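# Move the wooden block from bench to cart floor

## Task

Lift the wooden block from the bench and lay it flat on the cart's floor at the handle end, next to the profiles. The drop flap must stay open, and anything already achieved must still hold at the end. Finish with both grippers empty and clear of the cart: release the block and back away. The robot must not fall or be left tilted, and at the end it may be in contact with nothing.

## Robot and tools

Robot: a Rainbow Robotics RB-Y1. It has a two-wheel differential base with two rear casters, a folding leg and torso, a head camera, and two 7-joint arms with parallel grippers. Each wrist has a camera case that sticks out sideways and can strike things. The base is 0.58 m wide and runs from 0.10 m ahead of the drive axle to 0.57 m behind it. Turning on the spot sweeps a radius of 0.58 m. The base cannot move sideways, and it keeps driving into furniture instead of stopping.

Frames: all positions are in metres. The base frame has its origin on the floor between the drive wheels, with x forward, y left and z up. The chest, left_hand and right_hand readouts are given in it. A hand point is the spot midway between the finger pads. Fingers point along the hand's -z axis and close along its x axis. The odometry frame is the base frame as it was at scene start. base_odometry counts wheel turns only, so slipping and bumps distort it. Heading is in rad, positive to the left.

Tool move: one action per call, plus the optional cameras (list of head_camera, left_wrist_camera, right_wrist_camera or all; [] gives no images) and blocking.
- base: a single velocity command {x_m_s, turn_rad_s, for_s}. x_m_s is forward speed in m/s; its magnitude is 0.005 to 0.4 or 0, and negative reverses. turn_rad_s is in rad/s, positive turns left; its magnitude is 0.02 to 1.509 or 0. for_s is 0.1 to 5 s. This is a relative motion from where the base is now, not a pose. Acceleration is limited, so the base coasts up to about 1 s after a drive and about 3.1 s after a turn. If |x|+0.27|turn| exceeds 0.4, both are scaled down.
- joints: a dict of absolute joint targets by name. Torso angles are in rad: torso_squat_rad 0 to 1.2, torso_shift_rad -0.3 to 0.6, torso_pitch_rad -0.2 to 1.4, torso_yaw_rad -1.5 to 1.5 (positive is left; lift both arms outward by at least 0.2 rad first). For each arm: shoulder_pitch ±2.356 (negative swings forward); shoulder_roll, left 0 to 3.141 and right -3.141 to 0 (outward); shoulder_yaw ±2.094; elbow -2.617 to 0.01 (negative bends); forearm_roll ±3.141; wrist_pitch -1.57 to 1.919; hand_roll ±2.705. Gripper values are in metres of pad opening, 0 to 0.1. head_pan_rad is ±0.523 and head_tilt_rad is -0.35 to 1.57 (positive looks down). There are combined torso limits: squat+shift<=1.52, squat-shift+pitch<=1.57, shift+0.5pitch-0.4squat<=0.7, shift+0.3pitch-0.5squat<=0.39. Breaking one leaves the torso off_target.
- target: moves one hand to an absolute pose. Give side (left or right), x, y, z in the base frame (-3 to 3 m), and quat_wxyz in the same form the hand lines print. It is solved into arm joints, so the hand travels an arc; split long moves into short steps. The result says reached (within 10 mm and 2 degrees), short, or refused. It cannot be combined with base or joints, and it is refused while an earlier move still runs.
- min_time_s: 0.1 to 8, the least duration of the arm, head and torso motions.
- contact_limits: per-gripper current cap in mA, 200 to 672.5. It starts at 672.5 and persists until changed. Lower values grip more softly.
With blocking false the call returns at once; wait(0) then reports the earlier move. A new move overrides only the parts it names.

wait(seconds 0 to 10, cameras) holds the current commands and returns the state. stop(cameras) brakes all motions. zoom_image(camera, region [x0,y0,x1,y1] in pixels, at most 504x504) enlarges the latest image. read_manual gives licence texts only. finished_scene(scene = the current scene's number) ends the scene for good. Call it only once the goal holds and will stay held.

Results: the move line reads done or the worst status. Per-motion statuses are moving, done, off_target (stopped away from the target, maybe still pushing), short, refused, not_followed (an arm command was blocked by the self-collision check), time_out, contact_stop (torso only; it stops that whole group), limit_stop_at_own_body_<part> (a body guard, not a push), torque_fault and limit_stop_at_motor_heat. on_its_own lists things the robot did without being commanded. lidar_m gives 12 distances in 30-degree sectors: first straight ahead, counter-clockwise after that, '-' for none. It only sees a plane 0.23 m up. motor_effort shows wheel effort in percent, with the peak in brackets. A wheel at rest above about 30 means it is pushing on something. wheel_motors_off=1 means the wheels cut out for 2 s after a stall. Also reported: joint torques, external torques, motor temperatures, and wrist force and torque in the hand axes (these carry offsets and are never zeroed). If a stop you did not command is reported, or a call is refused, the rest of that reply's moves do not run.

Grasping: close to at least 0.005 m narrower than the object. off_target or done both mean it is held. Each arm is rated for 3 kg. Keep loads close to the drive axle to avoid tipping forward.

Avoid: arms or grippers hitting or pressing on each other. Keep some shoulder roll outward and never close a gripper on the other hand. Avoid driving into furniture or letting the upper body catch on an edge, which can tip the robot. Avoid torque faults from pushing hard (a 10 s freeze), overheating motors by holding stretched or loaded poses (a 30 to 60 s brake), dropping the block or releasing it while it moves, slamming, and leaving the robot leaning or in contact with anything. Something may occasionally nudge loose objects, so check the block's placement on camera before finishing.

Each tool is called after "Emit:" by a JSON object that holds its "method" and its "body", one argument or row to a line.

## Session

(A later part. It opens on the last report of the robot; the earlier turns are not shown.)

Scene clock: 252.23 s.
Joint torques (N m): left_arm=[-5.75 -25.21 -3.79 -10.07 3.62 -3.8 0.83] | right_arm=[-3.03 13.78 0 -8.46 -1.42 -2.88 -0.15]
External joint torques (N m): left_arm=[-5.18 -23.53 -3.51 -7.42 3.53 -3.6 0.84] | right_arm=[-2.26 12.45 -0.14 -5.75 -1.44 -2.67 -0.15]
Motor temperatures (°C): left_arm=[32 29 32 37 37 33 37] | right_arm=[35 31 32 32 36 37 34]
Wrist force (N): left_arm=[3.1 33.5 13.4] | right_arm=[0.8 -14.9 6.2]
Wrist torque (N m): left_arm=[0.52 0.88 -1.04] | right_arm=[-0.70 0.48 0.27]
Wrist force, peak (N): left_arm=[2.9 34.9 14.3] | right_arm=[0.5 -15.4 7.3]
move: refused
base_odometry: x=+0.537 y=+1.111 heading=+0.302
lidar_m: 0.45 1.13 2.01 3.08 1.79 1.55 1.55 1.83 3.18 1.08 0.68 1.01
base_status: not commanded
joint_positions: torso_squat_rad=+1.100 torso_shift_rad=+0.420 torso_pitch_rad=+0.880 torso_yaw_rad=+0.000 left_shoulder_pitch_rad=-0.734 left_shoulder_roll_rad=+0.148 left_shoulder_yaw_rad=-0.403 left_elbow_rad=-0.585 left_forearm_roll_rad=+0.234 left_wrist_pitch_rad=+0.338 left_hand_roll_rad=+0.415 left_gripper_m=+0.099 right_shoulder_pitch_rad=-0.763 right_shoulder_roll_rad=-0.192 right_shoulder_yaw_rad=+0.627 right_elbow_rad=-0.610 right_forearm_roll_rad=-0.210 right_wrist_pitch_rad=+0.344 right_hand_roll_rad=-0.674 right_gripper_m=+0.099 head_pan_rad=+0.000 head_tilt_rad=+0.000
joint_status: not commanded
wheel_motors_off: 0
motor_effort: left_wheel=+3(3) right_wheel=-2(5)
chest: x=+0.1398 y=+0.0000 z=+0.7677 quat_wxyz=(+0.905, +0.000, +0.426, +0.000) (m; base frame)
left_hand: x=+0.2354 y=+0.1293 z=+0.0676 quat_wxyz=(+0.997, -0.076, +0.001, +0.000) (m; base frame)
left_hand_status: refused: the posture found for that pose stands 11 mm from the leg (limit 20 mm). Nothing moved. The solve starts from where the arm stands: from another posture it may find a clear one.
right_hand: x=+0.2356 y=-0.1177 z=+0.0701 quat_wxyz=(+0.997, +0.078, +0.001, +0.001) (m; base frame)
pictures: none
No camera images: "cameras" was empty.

Emit:
{"method": "move", "body": {
  "joints": {"left_shoulder_roll_rad":0.115,"right_shoulder_roll_rad":-0.168}
}}

Scene clock: 263.40 s.
Joint torques (N m): left_arm=[-6.33 -32.89 -5.62 -12.88 5.21 -4.18 1.56] | right_arm=[-5.47 31.12 2.46 -15.03 -3.39 -5.05 -1.05]
External joint torques (N m): left_arm=[-5.84 -31.03 -5.3 -10.27 5.12 -3.99 1.57] | right_arm=[-4.8 29.71 2.29 -12.37 -3.41 -4.86 -1.05]
External joint torques when the fault began: left_arm=[-11.14 -68.43 -11.44 -24.19 12.68 -7.95 3.82] | right_arm=[-8.73 67.96 6.18 -29.06 -7.93 -11.54 -2.02]
Motor temperatures (°C): left_arm=[32 29 32 37 37 33 37] | right_arm=[34 32 32 32 36 37 34]
Wrist force (N): left_arm=[5.1 41.1 -3.5] | right_arm=[2.4 -33.1 8.9]
Wrist torque (N m): left_arm=[0.96 0.23 -1.70] | right_arm=[-0.04 0.80 0.97]
Wrist force, peak (N): left_arm=[11.8 102.4 4.0] | right_arm=[6.6 -88.2 36.0]
move: torque_fault
TORQUE FAULT: left_shoulder_roll_rad and right_shoulder_roll_rad reached their load limits. The robot stopped for 10 seconds, dropped its targets and accepts commands again. The stops added 9.6 s to the call.
base_odometry: x=+0.537 y=+1.111 heading=+0.302
lidar_m: 0.45 1.12 2.01 3.09 1.79 1.55 1.55 1.82 3.18 1.08 0.66 1.01
base_status: not commanded
joint_positions: torso_squat_rad=+1.100 torso_shift_rad=+0.420 torso_pitch_rad=+0.880 torso_yaw_rad=+0.000 left_shoulder_pitch_rad=-0.732 left_shoulder_roll_rad=+0.141 left_shoulder_yaw_rad=-0.400 left_elbow_rad=-0.581 left_forearm_roll_rad=+0.232 left_wrist_pitch_rad=+0.340 left_hand_roll_rad=+0.414 left_gripper_m=+0.099 right_shoulder_pitch_rad=-0.761 right_shoulder_roll_rad=-0.188 right_shoulder_yaw_rad=+0.625 right_elbow_rad=-0.604 right_forearm_roll_rad=-0.208 right_wrist_pitch_rad=+0.346 right_hand_roll_rad=-0.673 right_gripper_m=+0.099 head_pan_rad=+0.000 head_tilt_rad=+0.000
joint_status: left_shoulder_roll_rad torque_fault (moved -0.007 of -0.033); right_shoulder_roll_rad torque_fault (moved +0.005 of +0.024)
wheel_motors_off: 0
on_its_own: left_shoulder_roll_rad is held at +0.133, not at your +0.115, since a torque_fault
motor_effort: left_wheel=+1(6) right_wheel=-3(9)
chest: x=+0.1398 y=+0.0000 z=+0.7677 quat_wxyz=(+0.905, +0.000, +0.426, +0.000) (m; base frame)
left_hand: x=+0.2313 y=+0.1262 z=+0.0676 quat_wxyz=(+0.997, -0.077, +0.004, +0.000) (m; base frame)
right_hand: x=+0.2317 y=-0.1175 z=+0.0697 quat_wxyz=(+0.997, +0.077, +0.004, +0.000) (m; base frame)
pictures: head_camera, left_wrist_camera, right_wrist_camera
camera_calibration:
head_camera: T_world_to_cam=[[-0.00684067, -0.999498, -0.030936, 0.0283844], [-0.732754, 0.0260619, -0.679995, 0.874605], [0.680459, 0.0180169, -0.732564, 0.378957], [0, 0, 0, 1]] pos_world=[0.383199, -0.00125132, 0.873214]
left_wrist_camera: T_world_to_cam=[[0.999445, 0.025163, -0.0218471, -0.233452], [0.0332092, -0.806398, 0.59044, 0.0832033], [-0.00276019, -0.590838, -0.806786, 0.202261], [0, 0, 0, 1]] pos_world=[0.231118, 0.192473, 0.108954]
right_wrist_camera: T_world_to_cam=[[-0.999449, -0.0253051, -0.0214568, 0.228858], [-0.0331723, 0.773515, 0.632909, 0.0814994], [0.000581369, 0.633273, -0.773929, 0.200429], [0, 0, 0, 1]] pos_world=[0.231319, -0.184176, 0.108447]

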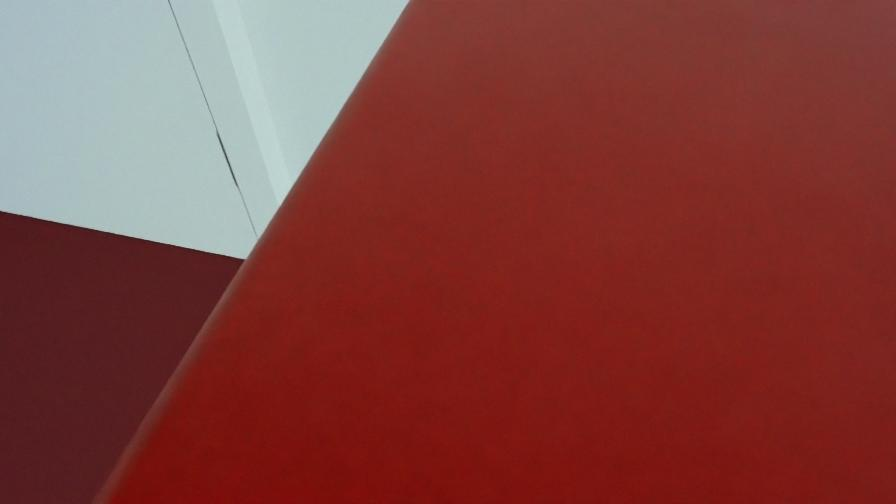

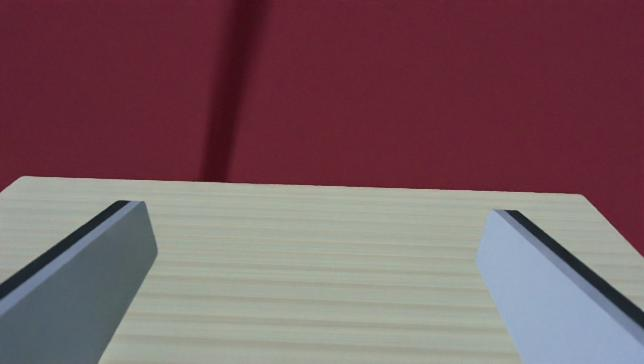

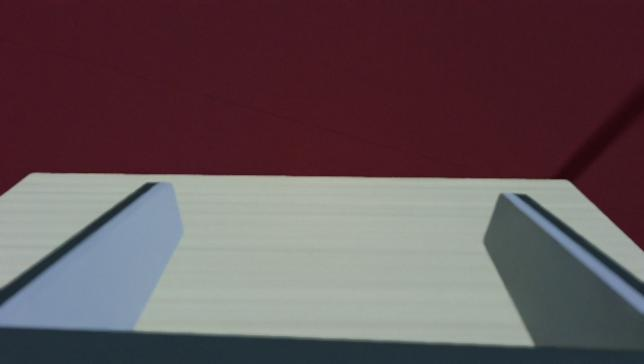

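Emit:
{"method": "move", "body": {
  "joints": {"torso_squat_rad":1.04},
  "min_time_s": 1.5
}}

Scene clock: 267.40 s.
Joint torques (N m): left_arm=[-10.56 -30.02 -4.45 -15.59 5.2 -5.21 1.95] | right_arm=[-6.21 31.27 2.87 -16.41 -3.12 -5.29 -0.38]
External joint torques (N m): left_arm=[-10.14 -28.13 -4.12 -13.01 5.11 -5.02 1.95] | right_arm=[-5.57 29.86 2.7 -13.76 -3.14 -5.1 -0.39]
Motor temperatures (°C): left_arm=[32 29 32 37 37 33 37] | right_arm=[34 32 32 32 36 38 34]
Wrist force (N): left_arm=[-4.2 39.4 -16.5] | right_arm=[6.3 -34.4 -6.1]
Wrist torque (N m): left_arm=[0.98 -0.27 -2.11] | right_arm=[-0.42 0.85 0.09]
Wrist force, peak (N): left_arm=[-4.6 40.4 -17.5] | right_arm=[6.0 -35.1 -6.0]
move: done
base_odometry: x=+0.537 y=+1.111 heading=+0.302
lidar_m: 0.45 1.13 2.00 3.09 1.78 1.54 1.55 1.83 3.17 1.08 0.66 1.02
base_status: not commanded
joint_positions: torso_squat_rad=+1.040 torso_shift_rad=+0.420 torso_pitch_rad=+0.881 torso_yaw_rad=+0.000 left_shoulder_pitch_rad=-0.731 left_shoulder_roll_rad=+0.140 left_shoulder_yaw_rad=-0.401 left_elbow_rad=-0.580 left_forearm_roll_rad=+0.232 left_wrist_pitch_rad=+0.340 left_hand_roll_rad=+0.414 left_gripper_m=+0.099 right_shoulder_pitch_rad=-0.760 right_shoulder_roll_rad=-0.188 right_shoulder_yaw_rad=+0.625 right_elbow_rad=-0.604 right_forearm_roll_rad=-0.208 right_wrist_pitch_rad=+0.346 right_hand_roll_rad=-0.673 right_gripper_m=+0.099 head_pan_rad=+0.000 head_tilt_rad=+0.000
joint_status: all done
wheel_motors_off: 0
on_its_own: left_shoulder_roll_rad is held at +0.133, not at your +0.115, since a torque_fault
motor_effort: left_wheel=+1(2) right_wheel=-2(4)
chest: x=+0.1552 y=+0.0000 z=+0.8010 quat_wxyz=(+0.905, +0.000, +0.426, +0.000) (m; base frame)
left_hand: x=+0.2448 y=+0.1261 z=+0.1008 quat_wxyz=(+0.997, -0.077, +0.006, +0.000) (m; base frame)
right_hand: x=+0.2461 y=-0.1177 z=+0.1030 quat_wxyz=(+0.997, +0.077, +0.005, +0.000) (m; base frame)
pictures: head_camera, left_wrist_camera, right_wrist_camera
camera_calibration:
head_camera: T_world_to_cam=[[-0.00693817, -0.9995, -0.030859, 0.0294832], [-0.733429, 0.0260631, -0.679266, 0.908008], [0.67973, 0.01792, -0.733243, 0.393634], [0, 0, 0, 1]] pos_world=[0.398599, -0.00125107, 0.906318]
left_wrist_camera: T_world_to_cam=[[0.999377, 0.0250268, -0.0248661, -0.245841], [0.0348827, -0.806405, 0.590334, 0.0625932], [-0.005278, -0.590834, -0.806776, 0.229582], [0, 0, 0, 1]] pos_world=[0.244716, 0.192273, 0.142157]
right_wrist_camera: T_world_to_cam=[[-0.999486, -0.025081, -0.0199777, 0.243792], [-0.0320624, 0.773785, 0.632637, 0.0609322], [-0.000408723, 0.632952, -0.774191, 0.226468], [0, 0, 0, 1]] pos_world=[0.245713, -0.184377, 0.141652]

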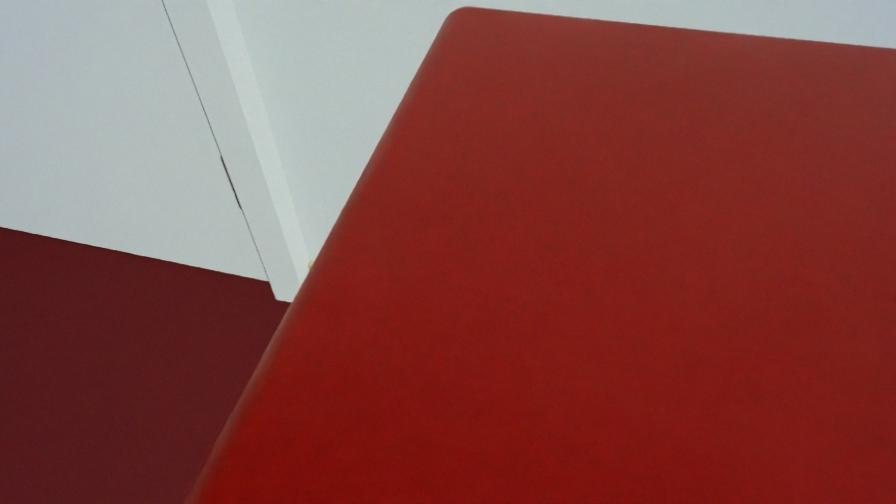

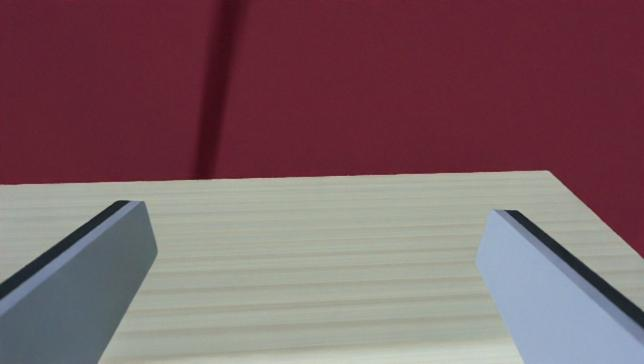

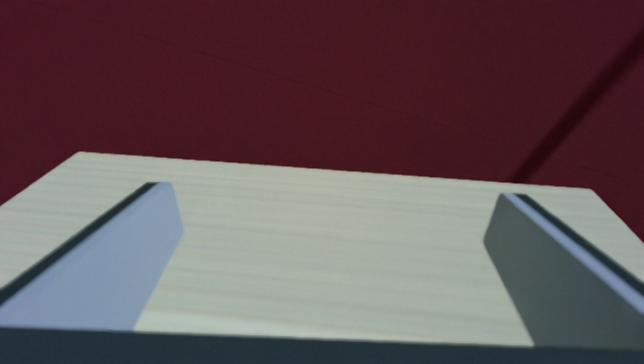

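Emit:
{"method": "move", "body": {
  "joints": {"left_shoulder_roll_rad":0.126},
  "cameras": []
}}

Emit:
{"method": "move", "body": {
  "base": {"x_m_s":-0.2,"for_s":3.7},
  "cameras": ["left_wrist_camera"]
}}

Emit:
{"method": "move", "body": {
  "joints": {"torso_squat_rad":0.4,"torso_shift_rad":0.2,"torso_pitch_rad":0.6},
  "min_time_s": 4
}}

Scene clock: 273.13 s.
Joint torques (N m): left_arm=[-12.28 -35.78 -4.48 -18.46 6.58 -6.22 2.48] | right_arm=[-7.06 36.91 3.41 -19.32 -3.67 -6.57 -0.65]
External joint torques (N m): left_arm=[-11.87 -33.74 -4.12 -15.87 6.49 -6.03 2.48] | right_arm=[-6.44 35.54 3.25 -16.69 -3.69 -6.38 -0.65]
Motor temperatures (°C): left_arm=[32 29 32 37 36 33 37] | right_arm=[34 32 32 33 36 38 34]
Wrist force (N): left_arm=[-3.5 48.5 -15.8] | right_arm=[5.6 -43.8 -4.9]
Wrist torque (N m): left_arm=[1.25 -0.11 -2.62] | right_arm=[-0.40 0.85 0.52]
Wrist force, peak (N): left_arm=[-3.5 52.8 -16.8] | right_arm=[3.4 -50.3 -2.9]
move: done
base_odometry: x=+0.537 y=+1.111 heading=+0.302
lidar_m: 0.44 1.13 2.02 3.08 1.78 1.54 1.54 1.82 3.18 1.07 0.67 1.01
base_status: not commanded
joint_positions: torso_squat_rad=+1.040 torso_shift_rad=+0.420 torso_pitch_rad=+0.881 torso_yaw_rad=+0.000 left_shoulder_pitch_rad=-0.731 left_shoulder_roll_rad=+0.134 left_shoulder_yaw_rad=-0.401 left_elbow_rad=-0.579 left_forearm_roll_rad=+0.231 left_wrist_pitch_rad=+0.340 left_hand_roll_rad=+0.414 left_gripper_m=+0.099 right_shoulder_pitch_rad=-0.760 right_shoulder_roll_rad=-0.189 right_shoulder_yaw_rad=+0.625 right_elbow_rad=-0.603 right_forearm_roll_rad=-0.208 right_wrist_pitch_rad=+0.346 right_hand_roll_rad=-0.673 right_gripper_m=+0.099 head_pan_rad=+0.000 head_tilt_rad=+0.000
joint_status: all done
wheel_motors_off: 0
motor_effort: left_wheel=+1(2) right_wheel=-2(4)
chest: x=+0.1551 y=+0.0000 z=+0.8011 quat_wxyz=(+0.905, +0.000, +0.426, +0.000) (m; base frame)
left_hand: x=+0.2433 y=+0.1224 z=+0.1012 quat_wxyz=(+0.997, -0.080, +0.007, +0.001) (m; base frame)
right_hand: x=+0.2459 y=-0.1192 z=+0.1027 quat_wxyz=(+0.997, +0.075, +0.005, +0.000) (m; base frame)
pictures: none
No camera images: "cameras" was empty.

Scene clock: 277.80 s.
Joint torques (N m): left_arm=[-12.95 -35.72 -4.36 -18.71 6.53 -6.28 2.52] | right_arm=[-7.26 37.14 4.05 -19.43 -3.69 -6.54 -0.71]
External joint torques (N m): left_arm=[-12.54 -33.68 -4 -16.12 6.44 -6.1 2.52] | right_arm=[-6.64 35.78 3.88 -16.8 -3.71 -6.35 -0.71]
Motor temperatures (°C): left_arm=[32 30 32 38 37 33 38] | right_arm=[34 33 32 33 36 38 34]
Wrist force (N): left_arm=[-3.3 48.5 -16.0] | right_arm=[4.7 -43.3 -4.5]
Wrist torque (N m): left_arm=[1.19 -0.18 -2.57] | right_arm=[-0.39 0.81 0.62]
Wrist force, peak (N): left_arm=[-2.8 49.8 -16.3] | right_arm=[7.2 -44.2 -4.7]
move: done
base_odometry: x=-0.170 y=+0.891 heading=+0.303
lidar_m: 1.72 2.00 3.56 1.66 0.96 0.83 0.83 1.00 1.74 1.96 1.22 1.16
base_status: done (sent for 3.7 of 3.7 s)
joint_positions: torso_squat_rad=+1.040 torso_shift_rad=+0.420 torso_pitch_rad=+0.880 torso_yaw_rad=+0.000 left_shoulder_pitch_rad=-0.731 left_shoulder_roll_rad=+0.134 left_shoulder_yaw_rad=-0.401 left_elbow_rad=-0.579 left_forearm_roll_rad=+0.231 left_wrist_pitch_rad=+0.340 left_hand_roll_rad=+0.414 left_gripper_m=+0.099 right_shoulder_pitch_rad=-0.760 right_shoulder_roll_rad=-0.189 right_shoulder_yaw_rad=+0.625 right_elbow_rad=-0.603 right_forearm_roll_rad=-0.208 right_wrist_pitch_rad=+0.346 right_hand_roll_rad=-0.673 right_gripper_m=+0.099 head_pan_rad=+0.000 head_tilt_rad=+0.000
joint_status: not commanded
wheel_motors_off: 0
motor_effort: left_wheel=+14(30) right_wheel=-15(29)
chest: x=+0.1551 y=+0.0000 z=+0.8011 quat_wxyz=(+0.905, +0.000, +0.426, +0.000) (m; base frame)
left_hand: x=+0.2432 y=+0.1225 z=+0.1012 quat_wxyz=(+0.997, -0.080, +0.007, +0.001) (m; base frame)
right_hand: x=+0.2459 y=-0.1193 z=+0.1028 quat_wxyz=(+0.997, +0.075, +0.005, +0.000) (m; base frame)
pictures: left_wrist_camera
camera_calibration:
left_wrist_camera: T_world_to_cam=[[0.9993, 0.0254665, -0.0273993, -0.243957], [0.0367653, -0.803725, 0.593864, 0.0583718], [-0.00689788, -0.594456, -0.804099, 0.228348], [0, 0, 0, 1]] pos_world=[0.243216, 0.18887, 0.142265]

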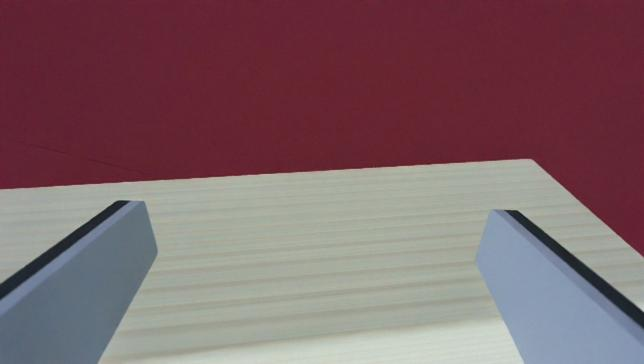

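Scene clock: 282.10 s.
Joint torques (N m): left_arm=[-20.93 -33.47 -3.41 -21.42 6.47 -7.53 2.45] | right_arm=[-14.48 35.19 2.85 -21.26 -3.56 -7.28 -0.71]
External joint torques (N m): left_arm=[-13.22 -33.22 -4.02 -16.57 6.44 -6.84 2.47] | right_arm=[-6.64 35.66 3.85 -16.94 -3.73 -6.69 -0.73]
Motor temperatures (°C): left_arm=[32 30 32 38 37 34 38] | right_arm=[34 33 32 33 36 38 34]
Wrist force (N): left_arm=[-8.5 47.8 -15.4] | right_arm=[1.2 -42.0 -5.2]
Wrist torque (N m): left_arm=[1.12 -0.10 -2.56] | right_arm=[-0.49 0.83 0.42]
Wrist force, peak (N): left_arm=[-3.7 49.1 -16.7] | right_arm=[4.9 -43.5 -5.4]
move: done
base_odometry: x=-0.170 y=+0.891 heading=+0.303
lidar_m: 1.17 2.00 3.54 1.66 0.97 0.83 0.82 0.99 1.74 1.86 1.24 1.16
base_status: not commanded
joint_positions: torso_squat_rad=+0.400 torso_shift_rad=+0.200 torso_pitch_rad=+0.601 torso_yaw_rad=+0.000 left_shoulder_pitch_rad=-0.731 left_shoulder_roll_rad=+0.134 left_shoulder_yaw_rad=-0.401 left_elbow_rad=-0.579 left_forearm_roll_rad=+0.231 left_wrist_pitch_rad=+0.340 left_hand_roll_rad=+0.414 left_gripper_m=+0.099 right_shoulder_pitch_rad=-0.760 right_shoulder_roll_rad=-0.189 right_shoulder_yaw_rad=+0.625 right_elbow_rad=-0.603 right_forearm_roll_rad=-0.208 right_wrist_pitch_rad=+0.346 right_hand_roll_rad=-0.673 right_gripper_m=+0.099 head_pan_rad=+0.000 head_tilt_rad=+0.000
joint_status: all done
wheel_motors_off: 0
motor_effort: left_wheel=+15(16) right_wheel=-13(17)
chest: x=+0.0751 y=+0.0001 z=+1.1676 quat_wxyz=(+0.955, +0.000, +0.296, +0.000) (m; base frame)
left_hand: x=+0.3528 y=+0.1225 z=+0.5192 quat_wxyz=(+0.988, -0.079, -0.132, -0.010) (m; base frame)
right_hand: x=+0.3552 y=-0.1192 z=+0.5215 quat_wxyz=(+0.988, +0.075, -0.134, +0.010) (m; base frame)
pictures: head_camera, left_wrist_camera, right_wrist_camera
camera_calibration:
head_camera: T_world_to_cam=[[0.00190828, -0.999502, -0.0314911, 0.0402885], [-0.517236, 0.0259649, -0.855449, 1.28778], [0.855841, 0.0179207, -0.516929, 0.451027], [0, 0, 0, 1]] pos_world=[0.280001, -0.00125137, 1.33605]
left_wrist_camera: T_world_to_cam=[[0.968161, 0.025579, 0.249018, -0.474543], [-0.128207, -0.803731, 0.581016, -0.128918], [0.215006, -0.594443, -0.774861, 0.471781], [0, 0, 0, 1]] pos_world=[0.34147, 0.18897, 0.558638]
right_wrist_camera: T_world_to_cam=[[-0.955274, -0.0252847, -0.294638, 0.488697], [-0.204768, 0.775393, 0.597357, -0.119284], [0.213356, 0.630972, -0.745891, 0.460619], [0, 0, 0, 1]] pos_world=[0.344138, -0.185789, 0.558815]

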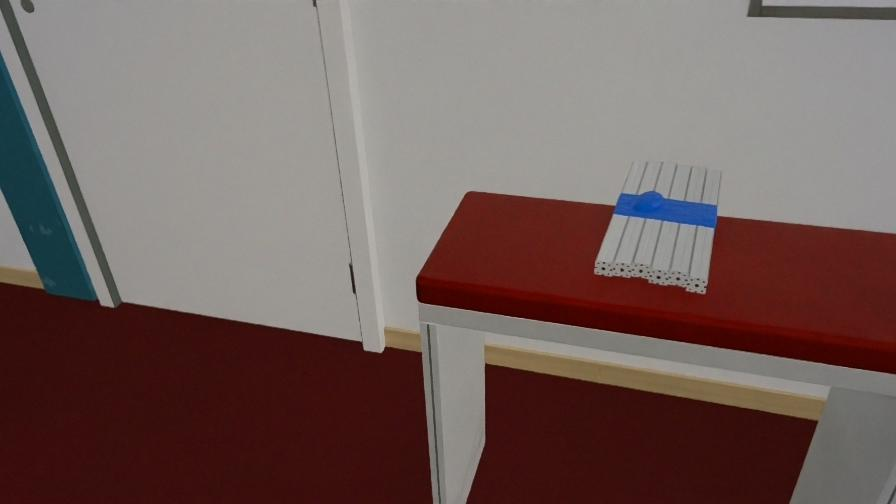

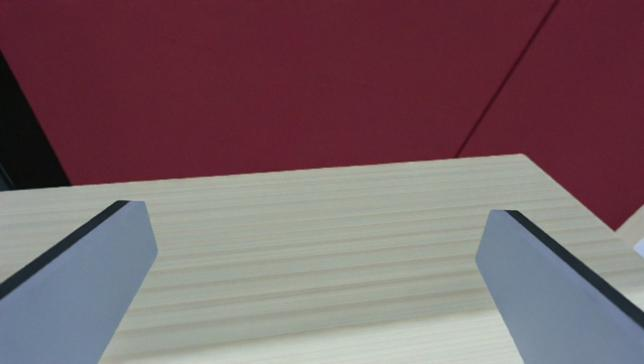

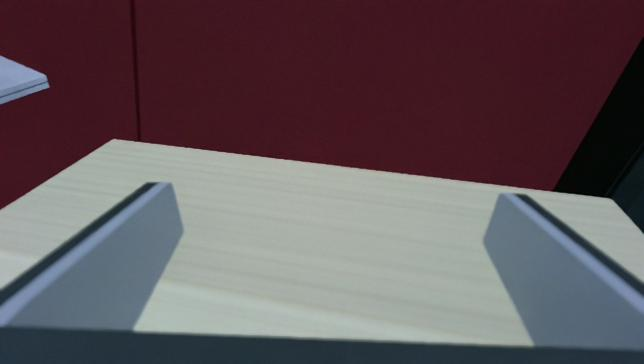

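Emit:
{"method": "move", "body": {
  "base": {"turn_rad_s":-0.4,"for_s":4.6833},
  "cameras": []
}}

Emit:
{"method": "move", "body": {
  "base": {"x_m_s":0.3,"for_s":4.2333},
  "cameras": []
}}

Emit:
{"method": "move", "body": {
  "base": {"turn_rad_s":0.4,"for_s":3.9333},
  "cameras": []
}}

Emit:
{"method": "move", "body": {
  "joints": {"torso_squat_rad":0.0,"torso_shift_rad":0.0,"torso_pitch_rad":0.2,"head_tilt_rad":0.7},
  "min_time_s": 4
}}

Scene clock: 289.73 s.
Joint torques (N m): left_arm=[-21.42 -32.76 -3.48 -21.62 6.6 -7.62 2.47] | right_arm=[-14.54 34.99 2.9 -21.54 -3.63 -7.3 -0.47]
External joint torques (N m): left_arm=[-13.71 -32.5 -4.09 -16.76 6.57 -6.94 2.49] | right_arm=[-6.7 35.45 3.91 -17.21 -3.81 -6.71 -0.48]
Motor temperatures (°C): left_arm=[32 30 32 38 37 34 38] | right_arm=[34 33 32 34 36 38 34]
Wrist force (N): left_arm=[-8.9 48.0 -15.7] | right_arm=[1.7 -42.4 -4.8]
Wrist torque (N m): left_arm=[1.12 -0.05 -2.58] | right_arm=[-0.50 0.84 0.38]
Wrist force, peak (N): left_arm=[-8.4 48.4 -16.2] | right_arm=[1.0 -43.5 -4.6]
move: done
base_odometry: x=-0.170 y=+0.891 heading=-1.563
lidar_m: 2.88 1.39 1.17 1.16 1.18 2.34 3.79 1.24 0.89 0.84 0.85 1.14
base_status: done (sent for 4.67 of 4.67 s)
joint_positions: torso_squat_rad=+0.400 torso_shift_rad=+0.200 torso_pitch_rad=+0.601 torso_yaw_rad=+0.000 left_shoulder_pitch_rad=-0.730 left_shoulder_roll_rad=+0.134 left_shoulder_yaw_rad=-0.401 left_elbow_rad=-0.579 left_forearm_roll_rad=+0.231 left_wrist_pitch_rad=+0.340 left_hand_roll_rad=+0.414 left_gripper_m=+0.099 right_shoulder_pitch_rad=-0.760 right_shoulder_roll_rad=-0.189 right_shoulder_yaw_rad=+0.625 right_elbow_rad=-0.603 right_forearm_roll_rad=-0.208 right_wrist_pitch_rad=+0.346 right_hand_roll_rad=-0.673 right_gripper_m=+0.099 head_pan_rad=+0.000 head_tilt_rad=+0.000
joint_status: not commanded
wheel_motors_off: 0
motor_effort: left_wheel=+17(38) right_wheel=-7(36)
chest: x=+0.0751 y=+0.0001 z=+1.1676 quat_wxyz=(+0.955, +0.000, +0.296, +0.000) (m; base frame)
left_hand: x=+0.3526 y=+0.1224 z=+0.5192 quat_wxyz=(+0.988, -0.079, -0.131, -0.010) (m; base frame)
right_hand: x=+0.3552 y=-0.1193 z=+0.5215 quat_wxyz=(+0.988, +0.075, -0.134, +0.010) (m; base frame)
pictures: none
No camera images: "cameras" was empty.

Scene clock: 295.07 s.
Joint torques (N m): left_arm=[-21.94 -32.71 -3.52 -22.06 6.5 -7.66 2.51] | right_arm=[-15.52 35.26 2.69 -21.77 -3.39 -7.2 -0.7]
External joint torques (N m): left_arm=[-14.24 -32.45 -4.13 -17.2 6.47 -6.97 2.52] | right_arm=[-7.69 35.72 3.69 -17.45 -3.57 -6.61 -0.71]
Motor temperatures (°C): left_arm=[32 30 32 39 37 34 38] | right_arm=[34 34 32 34 36 39 34]
Wrist force (N): left_arm=[-9.2 47.4 -15.6] | right_arm=[1.5 -42.5 -4.9]
Wrist torque (N m): left_arm=[1.21 -0.15 -2.58] | right_arm=[-0.49 0.83 0.41]
Wrist force, peak (N): left_arm=[-8.1 48.1 -16.6] | right_arm=[1.6 -43.1 -4.6]
move: done
base_odometry: x=-0.159 y=-0.379 heading=-1.562
lidar_m: 2.71 2.61 1.02 0.97 1.02 2.01 3.62 1.19 0.84 0.79 0.80 1.09
base_status: done (sent for 4.23 of 4.23 s)
joint_positions: torso_squat_rad=+0.400 torso_shift_rad=+0.200 torso_pitch_rad=+0.601 torso_yaw_rad=+0.000 left_shoulder_pitch_rad=-0.730 left_shoulder_roll_rad=+0.134 left_shoulder_yaw_rad=-0.401 left_elbow_rad=-0.579 left_forearm_roll_rad=+0.231 left_wrist_pitch_rad=+0.340 left_hand_roll_rad=+0.414 left_gripper_m=+0.099 right_shoulder_pitch_rad=-0.760 right_shoulder_roll_rad=-0.189 right_shoulder_yaw_rad=+0.625 right_elbow_rad=-0.603 right_forearm_roll_rad=-0.208 right_wrist_pitch_rad=+0.346 right_hand_roll_rad=-0.673 right_gripper_m=+0.099 head_pan_rad=+0.000 head_tilt_rad=+0.000
joint_status: not commanded
wheel_motors_off: 0
motor_effort: left_wheel=+7(45) right_wheel=-7(28)
chest: x=+0.0752 y=+0.0001 z=+1.1676 quat_wxyz=(+0.955, +0.000, +0.296, +0.000) (m; base frame)
left_hand: x=+0.3526 y=+0.1224 z=+0.5191 quat_wxyz=(+0.988, -0.079, -0.131, -0.010) (m; base frame)
right_hand: x=+0.3551 y=-0.1193 z=+0.5215 quat_wxyz=(+0.988, +0.075, -0.133, +0.010) (m; base frame)
pictures: none
No camera images: "cameras" was empty.

Scene clock: 300.13 s.
Joint torques (N m): left_arm=[-21.38 -32.7 -3.45 -22 6.56 -7.59 2.43] | right_arm=[-15.61 35.02 2.84 -21.89 -3.52 -7.2 -0.61]
External joint torques (N m): left_arm=[-13.67 -32.44 -4.06 -17.14 6.53 -6.91 2.45] | right_arm=[-7.78 35.49 3.85 -17.56 -3.7 -6.61 -0.63]
Motor temperatures (°C): left_arm=[32 30 32 39 37 34 38] | right_arm=[34 34 32 34 36 39 34]
Wrist force (N): left_arm=[-9.2 47.5 -15.4] | right_arm=[1.1 -42.1 -5.2]
Wrist torque (N m): left_arm=[1.19 -0.14 -2.58] | right_arm=[-0.53 0.76 0.36]
Wrist force, peak (N): left_arm=[-9.3 48.5 -15.4] | right_arm=[1.4 -43.5 -5.2]
move: done
base_odometry: x=-0.160 y=-0.379 heading=+0.010
lidar_m: 0.98 1.01 2.01 3.38 1.15 0.83 0.79 0.82 1.10 2.84 2.57 1.03
base_status: done (sent for 3.93 of 3.93 s)
joint_positions: torso_squat_rad=+0.400 torso_shift_rad=+0.200 torso_pitch_rad=+0.601 torso_yaw_rad=+0.000 left_shoulder_pitch_rad=-0.730 left_shoulder_roll_rad=+0.134 left_shoulder_yaw_rad=-0.401 left_elbow_rad=-0.579 left_forearm_roll_rad=+0.231 left_wrist_pitch_rad=+0.340 left_hand_roll_rad=+0.414 left_gripper_m=+0.099 right_shoulder_pitch_rad=-0.760 right_shoulder_roll_rad=-0.189 right_shoulder_yaw_rad=+0.625 right_elbow_rad=-0.603 right_forearm_roll_rad=-0.208 right_wrist_pitch_rad=+0.346 right_hand_roll_rad=-0.673 right_gripper_m=+0.099 head_pan_rad=+0.000 head_tilt_rad=+0.000
joint_status: not commanded
wheel_motors_off: 0
motor_effort: left_wheel=-3(33) right_wheel=+12(26)
chest: x=+0.0752 y=+0.0001 z=+1.1676 quat_wxyz=(+0.955, +0.000, +0.296, +0.000) (m; base frame)
left_hand: x=+0.3526 y=+0.1224 z=+0.5191 quat_wxyz=(+0.988, -0.079, -0.131, -0.010) (m; base frame)
right_hand: x=+0.3551 y=-0.1193 z=+0.5215 quat_wxyz=(+0.988, +0.075, -0.133, +0.010) (m; base frame)
pictures: none
No camera images: "cameras" was empty.

Scene clock: 304.43 s.
Joint torques (N m): left_arm=[-31.7 -29.6 -1.8 -24.83 6.37 -8.76 2.45] | right_arm=[-26.08 32.46 1.82 -23.99 -3.13 -8.37 -0.62]
External joint torques (N m): left_arm=[-14.72 -31.89 -3.7 -17.42 6.43 -7.46 2.49] | right_arm=[-9.13 35.44 4.33 -17.85 -3.5 -7.28 -0.66]
Motor temperatures (°C): left_arm=[32 30 31 39 37 34 38] | right_arm=[35 34 32 35 36 39 34]
Wrist force (N): left_arm=[-14.7 45.8 -12.7] | right_arm=[-5.3 -41.0 -2.6]
Wrist torque (N m): left_arm=[1.17 0.00 -2.49] | right_arm=[-0.46 0.83 0.46]
Wrist force, peak (N): left_arm=[-9.7 48.3 -15.8] | right_arm=[1.1 -43.0 -4.8]
move: done
base_odometry: x=-0.160 y=-0.379 heading=+0.010
lidar_m: 0.98 1.00 2.01 3.38 1.17 0.82 0.77 0.83 1.13 2.83 2.55 1.02
base_status: not commanded
joint_positions: torso_squat_rad=+0.000 torso_shift_rad=+0.000 torso_pitch_rad=+0.201 torso_yaw_rad=+0.000 left_shoulder_pitch_rad=-0.730 left_shoulder_roll_rad=+0.134 left_shoulder_yaw_rad=-0.401 left_elbow_rad=-0.579 left_forearm_roll_rad=+0.232 left_wrist_pitch_rad=+0.340 left_hand_roll_rad=+0.414 left_gripper_m=+0.099 right_shoulder_pitch_rad=-0.760 right_shoulder_roll_rad=-0.189 right_shoulder_yaw_rad=+0.625 right_elbow_rad=-0.603 right_forearm_roll_rad=-0.208 right_wrist_pitch_rad=+0.347 right_hand_roll_rad=-0.673 right_gripper_m=+0.099 head_pan_rad=+0.000 head_tilt_rad=+0.700
joint_status: all done
wheel_motors_off: 0
motor_effort: left_wheel=-3(6) right_wheel=+14(17)
chest: x=-0.1660 y=+0.0001 z=+1.2837 quat_wxyz=(+0.995, +0.000, +0.100, +0.000) (m; base frame)
left_hand: x=+0.3417 y=+0.1224 z=+0.7941 quat_wxyz=(+0.942, -0.075, -0.325, -0.026) (m; base frame)
right_hand: x=+0.3431 y=-0.1194 z=+0.7972 quat_wxyz=(+0.942, +0.071, -0.327, +0.025) (m; base frame)
pictures: head_camera, left_wrist_camera, right_wrist_camera
camera_calibration:
head_camera: T_world_to_cam=[[-0.00755361, -0.999504, -0.0305665, 0.0434166], [-0.747092, 0.0259588, -0.664213, 0.953452], [0.664677, 0.0178188, -0.746918, 1.11656], [0, 0, 0, 1]] pos_world=[-0.0295037, -0.00125113, 1.4686]
left_wrist_camera: T_world_to_cam=[[0.795354, 0.0256534, 0.605602, -0.756456], [-0.34384, -0.803708, 0.485621, -0.14073], [0.499185, -0.594471, -0.630412, 0.475331], [0, 0, 0, 1]] pos_world=[0.315984, 0.18887, 0.826107]
right_wrist_camera: T_world_to_cam=[[-0.765783, -0.0250603, -0.642611, 0.770805], [-0.420507, 0.77554, 0.470863, -0.111452], [0.48657, 0.630801, -0.604433, 0.462493], [0, 0, 0, 1]] pos_world=[0.318368, -0.185989, 0.827352]

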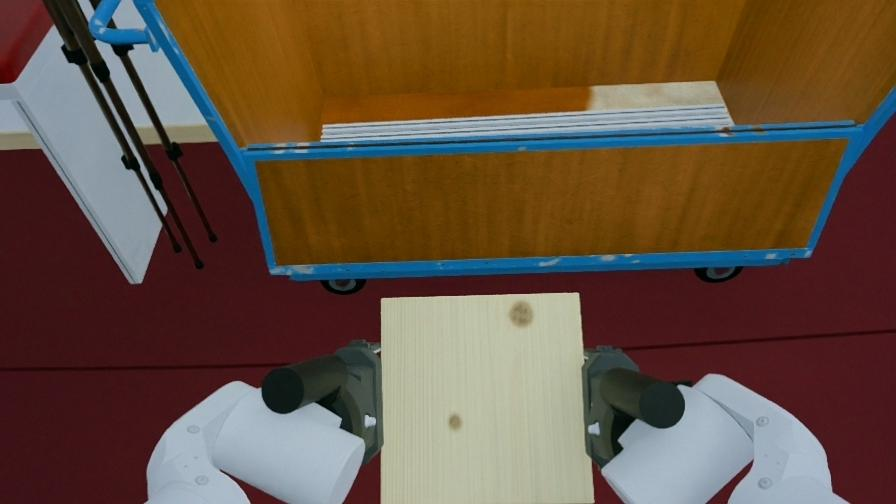

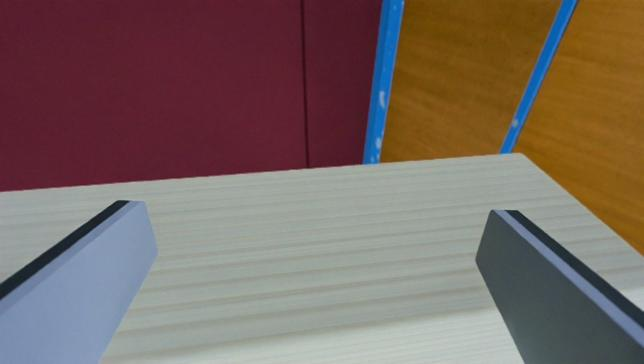

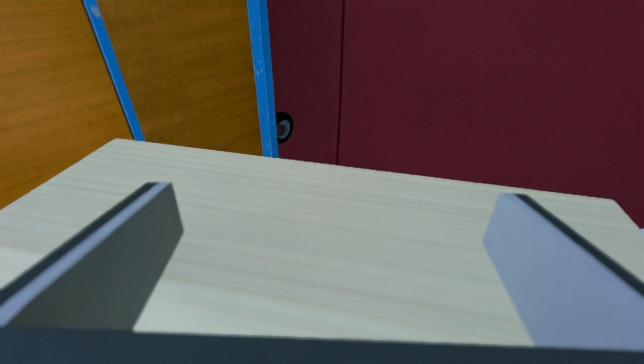

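Emit:
{"method": "move", "body": {
  "base": {"turn_rad_s":0.2,"for_s":0.7},
  "cameras": []
}}

Emit:
{"method": "move", "body": {
  "base": {"x_m_s":0.15,"for_s":4.6},
  "cameras": []
}}

Emit:
{"method": "move", "body": {
  "base": {"turn_rad_s":-0.2,"for_s":0.7333}
}}

Scene clock: 312.10 s.
Joint torques (N m): left_arm=[-32.72 -29.28 -1.36 -25.73 6.26 -9.37 2.5] | right_arm=[-26.78 31.9 1.54 -24.35 -2.92 -8.48 -0.53]
External joint torques (N m): left_arm=[-15.75 -31.57 -3.26 -18.32 6.32 -8.07 2.54] | right_arm=[-9.83 34.88 4.05 -18.22 -3.29 -7.39 -0.57]
Motor temperatures (°C): left_arm=[32 30 31 40 37 35 38] | right_arm=[35 34 32 35 36 39 34]
Wrist force (N): left_arm=[-16.5 45.8 -12.3] | right_arm=[-4.1 -41.3 -2.7]
Wrist torque (N m): left_arm=[1.19 -0.08 -2.51] | right_arm=[-0.56 0.76 0.27]
Wrist force, peak (N): left_arm=[-16.2 46.8 -12.7] | right_arm=[-5.1 -42.1 -1.7]
move: done
base_odometry: x=-0.160 y=-0.379 heading=+0.150
lidar_m: 0.98 1.07 2.00 2.16 1.00 0.80 0.77 0.86 1.29 4.86 1.27 1.00
base_status: done (sent for 0.7 of 0.7 s)
joint_positions: torso_squat_rad=+0.000 torso_shift_rad=+0.000 torso_pitch_rad=+0.201 torso_yaw_rad=+0.000 left_shoulder_pitch_rad=-0.730 left_shoulder_roll_rad=+0.134 left_shoulder_yaw_rad=-0.401 left_elbow_rad=-0.579 left_forearm_roll_rad=+0.232 left_wrist_pitch_rad=+0.341 left_hand_roll_rad=+0.414 left_gripper_m=+0.099 right_shoulder_pitch_rad=-0.760 right_shoulder_roll_rad=-0.189 right_shoulder_yaw_rad=+0.625 right_elbow_rad=-0.603 right_forearm_roll_rad=-0.208 right_wrist_pitch_rad=+0.347 right_hand_roll_rad=-0.673 right_gripper_m=+0.099 head_pan_rad=+0.000 head_tilt_rad=+0.700
joint_status: not commanded
wheel_motors_off: 0
motor_effort: left_wheel=+1(19) right_wheel=+21(36)
chest: x=-0.1660 y=+0.0001 z=+1.2837 quat_wxyz=(+0.995, +0.000, +0.100, +0.000) (m; base frame)
left_hand: x=+0.3415 y=+0.1224 z=+0.7939 quat_wxyz=(+0.943, -0.075, -0.325, -0.026) (m; base frame)
right_hand: x=+0.3430 y=-0.1194 z=+0.7971 quat_wxyz=(+0.942, +0.071, -0.327, +0.025) (m; base frame)
pictures: none
No camera images: "cameras" was empty.

Scene clock: 317.43 s.
Joint torques (N m): left_arm=[-33 -28.71 -1.15 -25.74 6.07 -9.41 2.35] | right_arm=[-27.11 31.68 1.81 -24.6 -3.01 -8.34 -0.51]
External joint torques (N m): left_arm=[-16.04 -30.99 -3.04 -18.33 6.13 -8.12 2.38] | right_arm=[-10.16 34.66 4.32 -18.46 -3.38 -7.25 -0.54]
Motor temperatures (°C): left_arm=[32 30 31 40 37 35 38] | right_arm=[35 34 32 36 36 39 34]
Wrist force (N): left_arm=[-15.3 45.8 -12.4] | right_arm=[-3.9 -41.1 -1.9]
Wrist torque (N m): left_arm=[1.17 0.04 -2.53] | right_arm=[-0.56 0.74 0.26]
Wrist force, peak (N): left_arm=[-16.1 47.5 -12.1] | right_arm=[-3.4 -42.0 -2.3]
move: done
base_odometry: x=+0.523 y=-0.276 heading=+0.150
lidar_m: 0.30 0.31 0.83 4.03 1.88 1.49 1.47 1.60 2.40 0.82 0.38 0.31
base_status: done (sent for 4.6 of 4.6 s)
joint_positions: torso_squat_rad=+0.000 torso_shift_rad=+0.000 torso_pitch_rad=+0.201 torso_yaw_rad=+0.000 left_shoulder_pitch_rad=-0.730 left_shoulder_roll_rad=+0.134 left_shoulder_yaw_rad=-0.401 left_elbow_rad=-0.579 left_forearm_roll_rad=+0.232 left_wrist_pitch_rad=+0.341 left_hand_roll_rad=+0.414 left_gripper_m=+0.099 right_shoulder_pitch_rad=-0.759 right_shoulder_roll_rad=-0.189 right_shoulder_yaw_rad=+0.625 right_elbow_rad=-0.603 right_forearm_roll_rad=-0.208 right_wrist_pitch_rad=+0.347 right_hand_roll_rad=-0.673 right_gripper_m=+0.099 head_pan_rad=+0.000 head_tilt_rad=+0.700
joint_status: not commanded
wheel_motors_off: 0
motor_effort: left_wheel=+7(40) right_wheel=-6(48)
chest: x=-0.1660 y=+0.0001 z=+1.2837 quat_wxyz=(+0.995, +0.000, +0.100, +0.000) (m; base frame)
left_hand: x=+0.3414 y=+0.1224 z=+0.7939 quat_wxyz=(+0.943, -0.075, -0.324, -0.026) (m; base frame)
right_hand: x=+0.3429 y=-0.1194 z=+0.7971 quat_wxyz=(+0.942, +0.071, -0.327, +0.025) (m; base frame)
pictures: none
No camera images: "cameras" was empty.

Scene clock: 318.93 s.
Joint torques (N m): left_arm=[-33.2 -28.82 -1.12 -25.77 6.27 -9.41 2.52] | right_arm=[-27.32 32.02 1.85 -24.46 -2.98 -8.47 -0.4]
External joint torques (N m): left_arm=[-16.24 -31.11 -3.02 -18.37 6.33 -8.12 2.55] | right_arm=[-10.37 35.01 4.36 -18.33 -3.35 -7.38 -0.43]
Motor temperatures (°C): left_arm=[33 30 31 40 37 35 38] | right_arm=[35 34 31 36 36 40 34]
Wrist force (N): left_arm=[-16.2 46.4 -11.9] | right_arm=[-3.6 -40.9 -2.5]
Wrist torque (N m): left_arm=[1.14 -0.04 -2.52] | right_arm=[-0.58 0.81 0.28]
Wrist force, peak (N): left_arm=[-15.7 47.2 -13.0] | right_arm=[-3.3 -42.0 -1.8]
move: done
base_odometry: x=+0.523 y=-0.276 heading=+0.004
lidar_m: 0.29 0.31 0.42 3.84 2.15 1.54 1.46 1.53 2.06 4.80 0.45 0.32
base_status: done (sent for 0.73 of 0.73 s)
joint_positions: torso_squat_rad=+0.000 torso_shift_rad=+0.000 torso_pitch_rad=+0.201 torso_yaw_rad=+0.000 left_shoulder_pitch_rad=-0.730 left_shoulder_roll_rad=+0.134 left_shoulder_yaw_rad=-0.401 left_elbow_rad=-0.579 left_forearm_roll_rad=+0.232 left_wrist_pitch_rad=+0.341 left_hand_roll_rad=+0.414 left_gripper_m=+0.099 right_shoulder_pitch_rad=-0.759 right_shoulder_roll_rad=-0.189 right_shoulder_yaw_rad=+0.625 right_elbow_rad=-0.603 right_forearm_roll_rad=-0.208 right_wrist_pitch_rad=+0.347 right_hand_roll_rad=-0.673 right_gripper_m=+0.099 head_pan_rad=+0.000 head_tilt_rad=+0.700
joint_status: not commanded
wheel_motors_off: 0
motor_effort: left_wheel=+0(30) right_wheel=-21(38)
chest: x=-0.1660 y=+0.0001 z=+1.2837 quat_wxyz=(+0.995, +0.000, +0.100, +0.000) (m; base frame)
left_hand: x=+0.3414 y=+0.1224 z=+0.7939 quat_wxyz=(+0.943, -0.075, -0.324, -0.026) (m; base frame)
right_hand: x=+0.3429 y=-0.1194 z=+0.7971 quat_wxyz=(+0.942, +0.071, -0.327, +0.025) (m; base frame)
pictures: head_camera, left_wrist_camera, right_wrist_camera
camera_calibration:
head_camera: T_world_to_cam=[[-0.00755361, -0.999504, -0.0305665, 0.0434166], [-0.747092, 0.0259588, -0.664213, 0.953452], [0.664677, 0.0178188, -0.746918, 1.11656], [0, 0, 0, 1]] pos_world=[-0.0295037, -0.00125113, 1.4686]
left_wrist_camera: T_world_to_cam=[[0.795818, 0.0256028, 0.604994, -0.755671], [-0.3435, -0.80371, 0.485857, -0.14099], [0.49868, -0.59447, -0.630812, 0.475782], [0, 0, 0, 1]] pos_world=[0.315684, 0.18887, 0.825807]
right_wrist_camera: T_world_to_cam=[[-0.766033, -0.0249082, -0.642319, 0.770467], [-0.420207, 0.77558, 0.471065, -0.111734], [0.486436, 0.630758, -0.604586, 0.46252], [0, 0, 0, 1]] pos_world=[0.318266, -0.185889, 0.827152]

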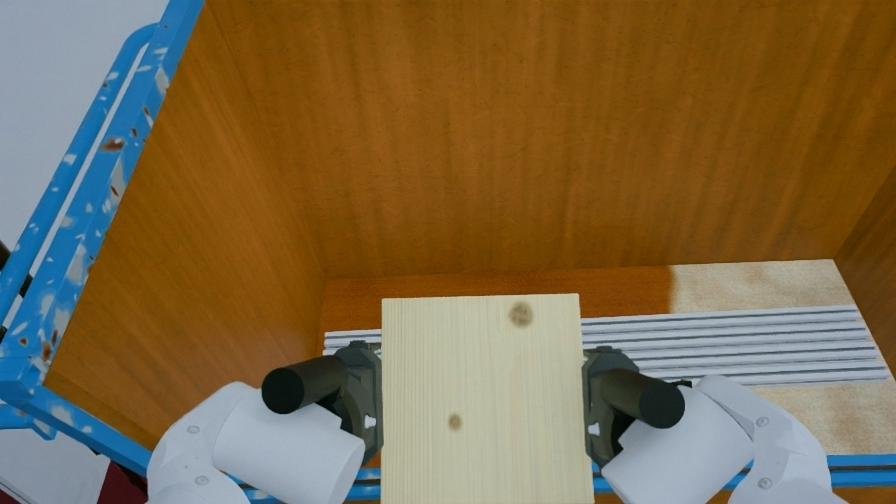

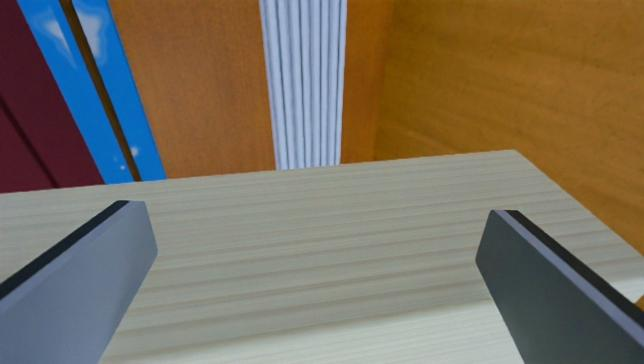

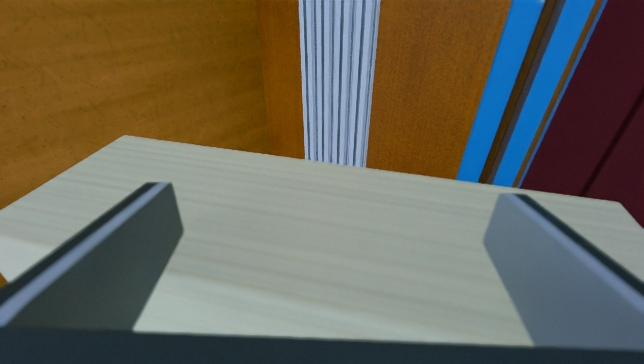

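Emit:
{"method": "move", "body": {
  "base": {"x_m_s":0.08,"for_s":0.7},
  "cameras": []
}}

Emit:
{"method": "move", "body": {
  "joints": {"torso_squat_rad":0.45,"torso_shift_rad":0.4,"torso_pitch_rad":0.55},
  "min_time_s": 5
}}

Scene clock: 326.33 s.
Joint torques (N m): left_arm=[-33.07 -28.5 -1.14 -25.87 6.22 -9.49 2.49] | right_arm=[-27.46 31.45 1.76 -24.53 -2.92 -8.3 -0.44]
External joint torques (N m): left_arm=[-16.11 -30.78 -3.04 -18.46 6.28 -8.2 2.52] | right_arm=[-10.52 34.43 4.27 -18.39 -3.29 -7.22 -0.47]
Motor temperatures (°C): left_arm=[33 30 31 41 37 35 38] | right_arm=[35 34 31 36 36 40 34]
Wrist force (N): left_arm=[-15.7 45.8 -11.7] | right_arm=[-3.7 -41.2 -2.2]
Wrist torque (N m): left_arm=[1.20 0.01 -2.51] | right_arm=[-0.58 0.78 0.27]
Wrist force, peak (N): left_arm=[-16.0 47.4 -12.7] | right_arm=[-2.3 -42.0 -2.8]
move: done
base_odometry: x=+0.579 y=-0.276 heading=+0.004
lidar_m: 0.24 0.25 0.33 1.62 2.25 1.61 1.52 1.60 2.12 4.56 0.36 0.24
base_status: done (sent for 0.7 of 0.7 s)
joint_positions: torso_squat_rad=+0.000 torso_shift_rad=+0.000 torso_pitch_rad=+0.201 torso_yaw_rad=+0.000 left_shoulder_pitch_rad=-0.730 left_shoulder_roll_rad=+0.134 left_shoulder_yaw_rad=-0.401 left_elbow_rad=-0.579 left_forearm_roll_rad=+0.232 left_wrist_pitch_rad=+0.341 left_hand_roll_rad=+0.414 left_gripper_m=+0.099 right_shoulder_pitch_rad=-0.759 right_shoulder_roll_rad=-0.189 right_shoulder_yaw_rad=+0.625 right_elbow_rad=-0.603 right_forearm_roll_rad=-0.208 right_wrist_pitch_rad=+0.347 right_hand_roll_rad=-0.673 right_gripper_m=+0.099 head_pan_rad=+0.000 head_tilt_rad=+0.700
joint_status: not commanded
wheel_motors_off: 0
motor_effort: left_wheel=-7(40) right_wheel=+8(35)
chest: x=-0.1660 y=+0.0001 z=+1.2837 quat_wxyz=(+0.995, +0.000, +0.100, +0.000) (m; base frame)
left_hand: x=+0.3414 y=+0.1224 z=+0.7938 quat_wxyz=(+0.943, -0.075, -0.324, -0.026) (m; base frame)
right_hand: x=+0.3429 y=-0.1194 z=+0.7970 quat_wxyz=(+0.942, +0.071, -0.327, +0.025) (m; base frame)
pictures: none
No camera images: "cameras" was empty.

Scene clock: 331.63 s.
Joint torques (N m): left_arm=[-24.89 -31.37 -2.24 -23.74 6.24 -8.61 2.44] | right_arm=[-18.72 34.01 2.71 -22.69 -3.14 -7.43 -0.48]
External joint torques (N m): left_arm=[-15.96 -31.42 -3.01 -18.53 6.22 -7.85 2.46] | right_arm=[-9.67 34.79 3.92 -18.1 -3.34 -6.77 -0.5]
Motor temperatures (°C): left_arm=[33 30 31 41 37 35 38] | right_arm=[35 34 31 36 36 40 34]
Wrist force (N): left_arm=[-11.0 47.8 -14.8] | right_arm=[1.7 -42.3 -5.6]
Wrist torque (N m): left_arm=[1.10 -0.10 -2.58] | right_arm=[-0.59 0.79 0.21]
Wrist force, peak (N): left_arm=[-12.3 48.0 -14.8] | right_arm=[1.3 -42.8 -5.2]
move: done
base_odometry: x=+0.579 y=-0.276 heading=+0.004
lidar_m: 0.23 0.25 0.34 1.61 2.24 1.61 1.51 1.60 2.13 4.55 0.36 0.26
base_status: not commanded
joint_positions: torso_squat_rad=+0.450 torso_shift_rad=+0.400 torso_pitch_rad=+0.551 torso_yaw_rad=+0.000 left_shoulder_pitch_rad=-0.730 left_shoulder_roll_rad=+0.134 left_shoulder_yaw_rad=-0.401 left_elbow_rad=-0.579 left_forearm_roll_rad=+0.232 left_wrist_pitch_rad=+0.341 left_hand_roll_rad=+0.414 left_gripper_m=+0.099 right_shoulder_pitch_rad=-0.760 right_shoulder_roll_rad=-0.189 right_shoulder_yaw_rad=+0.625 right_elbow_rad=-0.603 right_forearm_roll_rad=-0.208 right_wrist_pitch_rad=+0.346 right_hand_roll_rad=-0.673 right_gripper_m=+0.099 head_pan_rad=+0.000 head_tilt_rad=+0.700
joint_status: all done
wheel_motors_off: 0
motor_effort: left_wheel=+1(7) right_wheel=-1(11)
chest: x=+0.1796 y=+0.0001 z=+1.1247 quat_wxyz=(+0.962, +0.000, +0.272, +0.000) (m; base frame)
left_hand: x=+0.4885 y=+0.1224 z=+0.4906 quat_wxyz=(+0.985, -0.079, -0.156, -0.012) (m; base frame)
right_hand: x=+0.4911 y=-0.1194 z=+0.4931 quat_wxyz=(+0.985, +0.074, -0.158, +0.012) (m; base frame)
pictures: head_camera, left_wrist_camera, right_wrist_camera
camera_calibration:
head_camera: T_world_to_cam=[[-0.0176693, -0.999502, -0.0261616, 0.0380554], [-0.929505, 0.0260613, -0.367886, 0.805618], [0.368385, 0.0178171, -0.929503, 1.02665], [0, 0, 0, 1]] pos_world=[0.371298, -0.00125082, 1.25164]
left_wrist_camera: T_world_to_cam=[[0.95493, 0.0254687, 0.295738, -0.615256], [-0.156348, -0.803746, 0.574062, -0.0777941], [0.252319, -0.594427, -0.763539, 0.396562], [0, 0, 0, 1]] pos_world=[0.475303, 0.18887, 0.529403]
right_wrist_camera: T_world_to_cam=[[-0.939697, -0.0249645, -0.341095, 0.625434], [-0.2335, 0.775549, 0.586516, -0.0549279], [0.249894, 0.630793, -0.734611, 0.386976], [0, 0, 0, 1]] pos_world=[0.47819, -0.185889, 0.529825]

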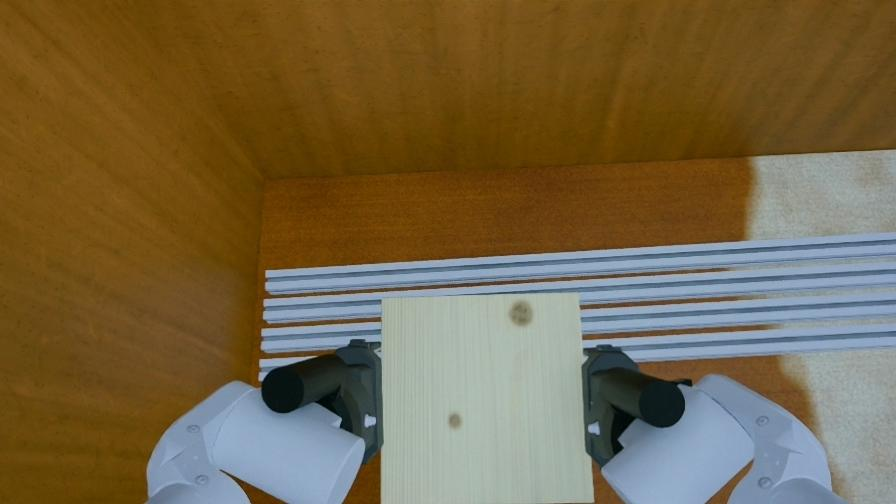

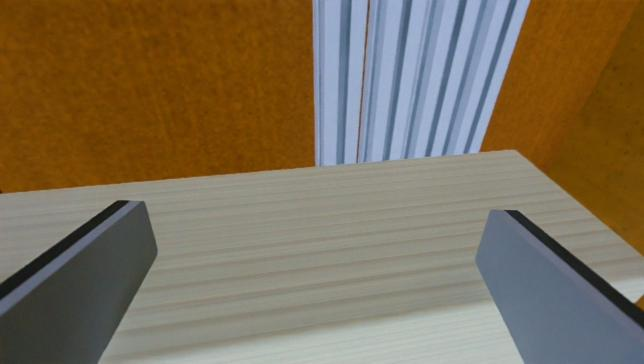

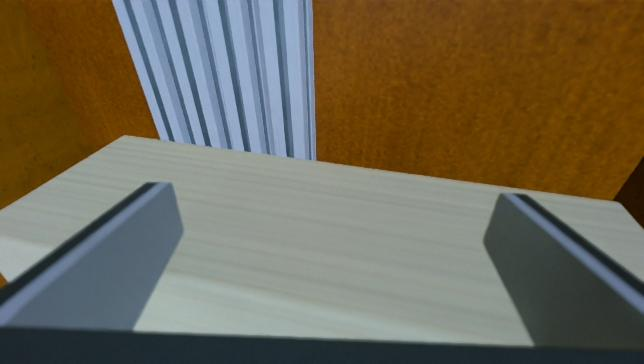

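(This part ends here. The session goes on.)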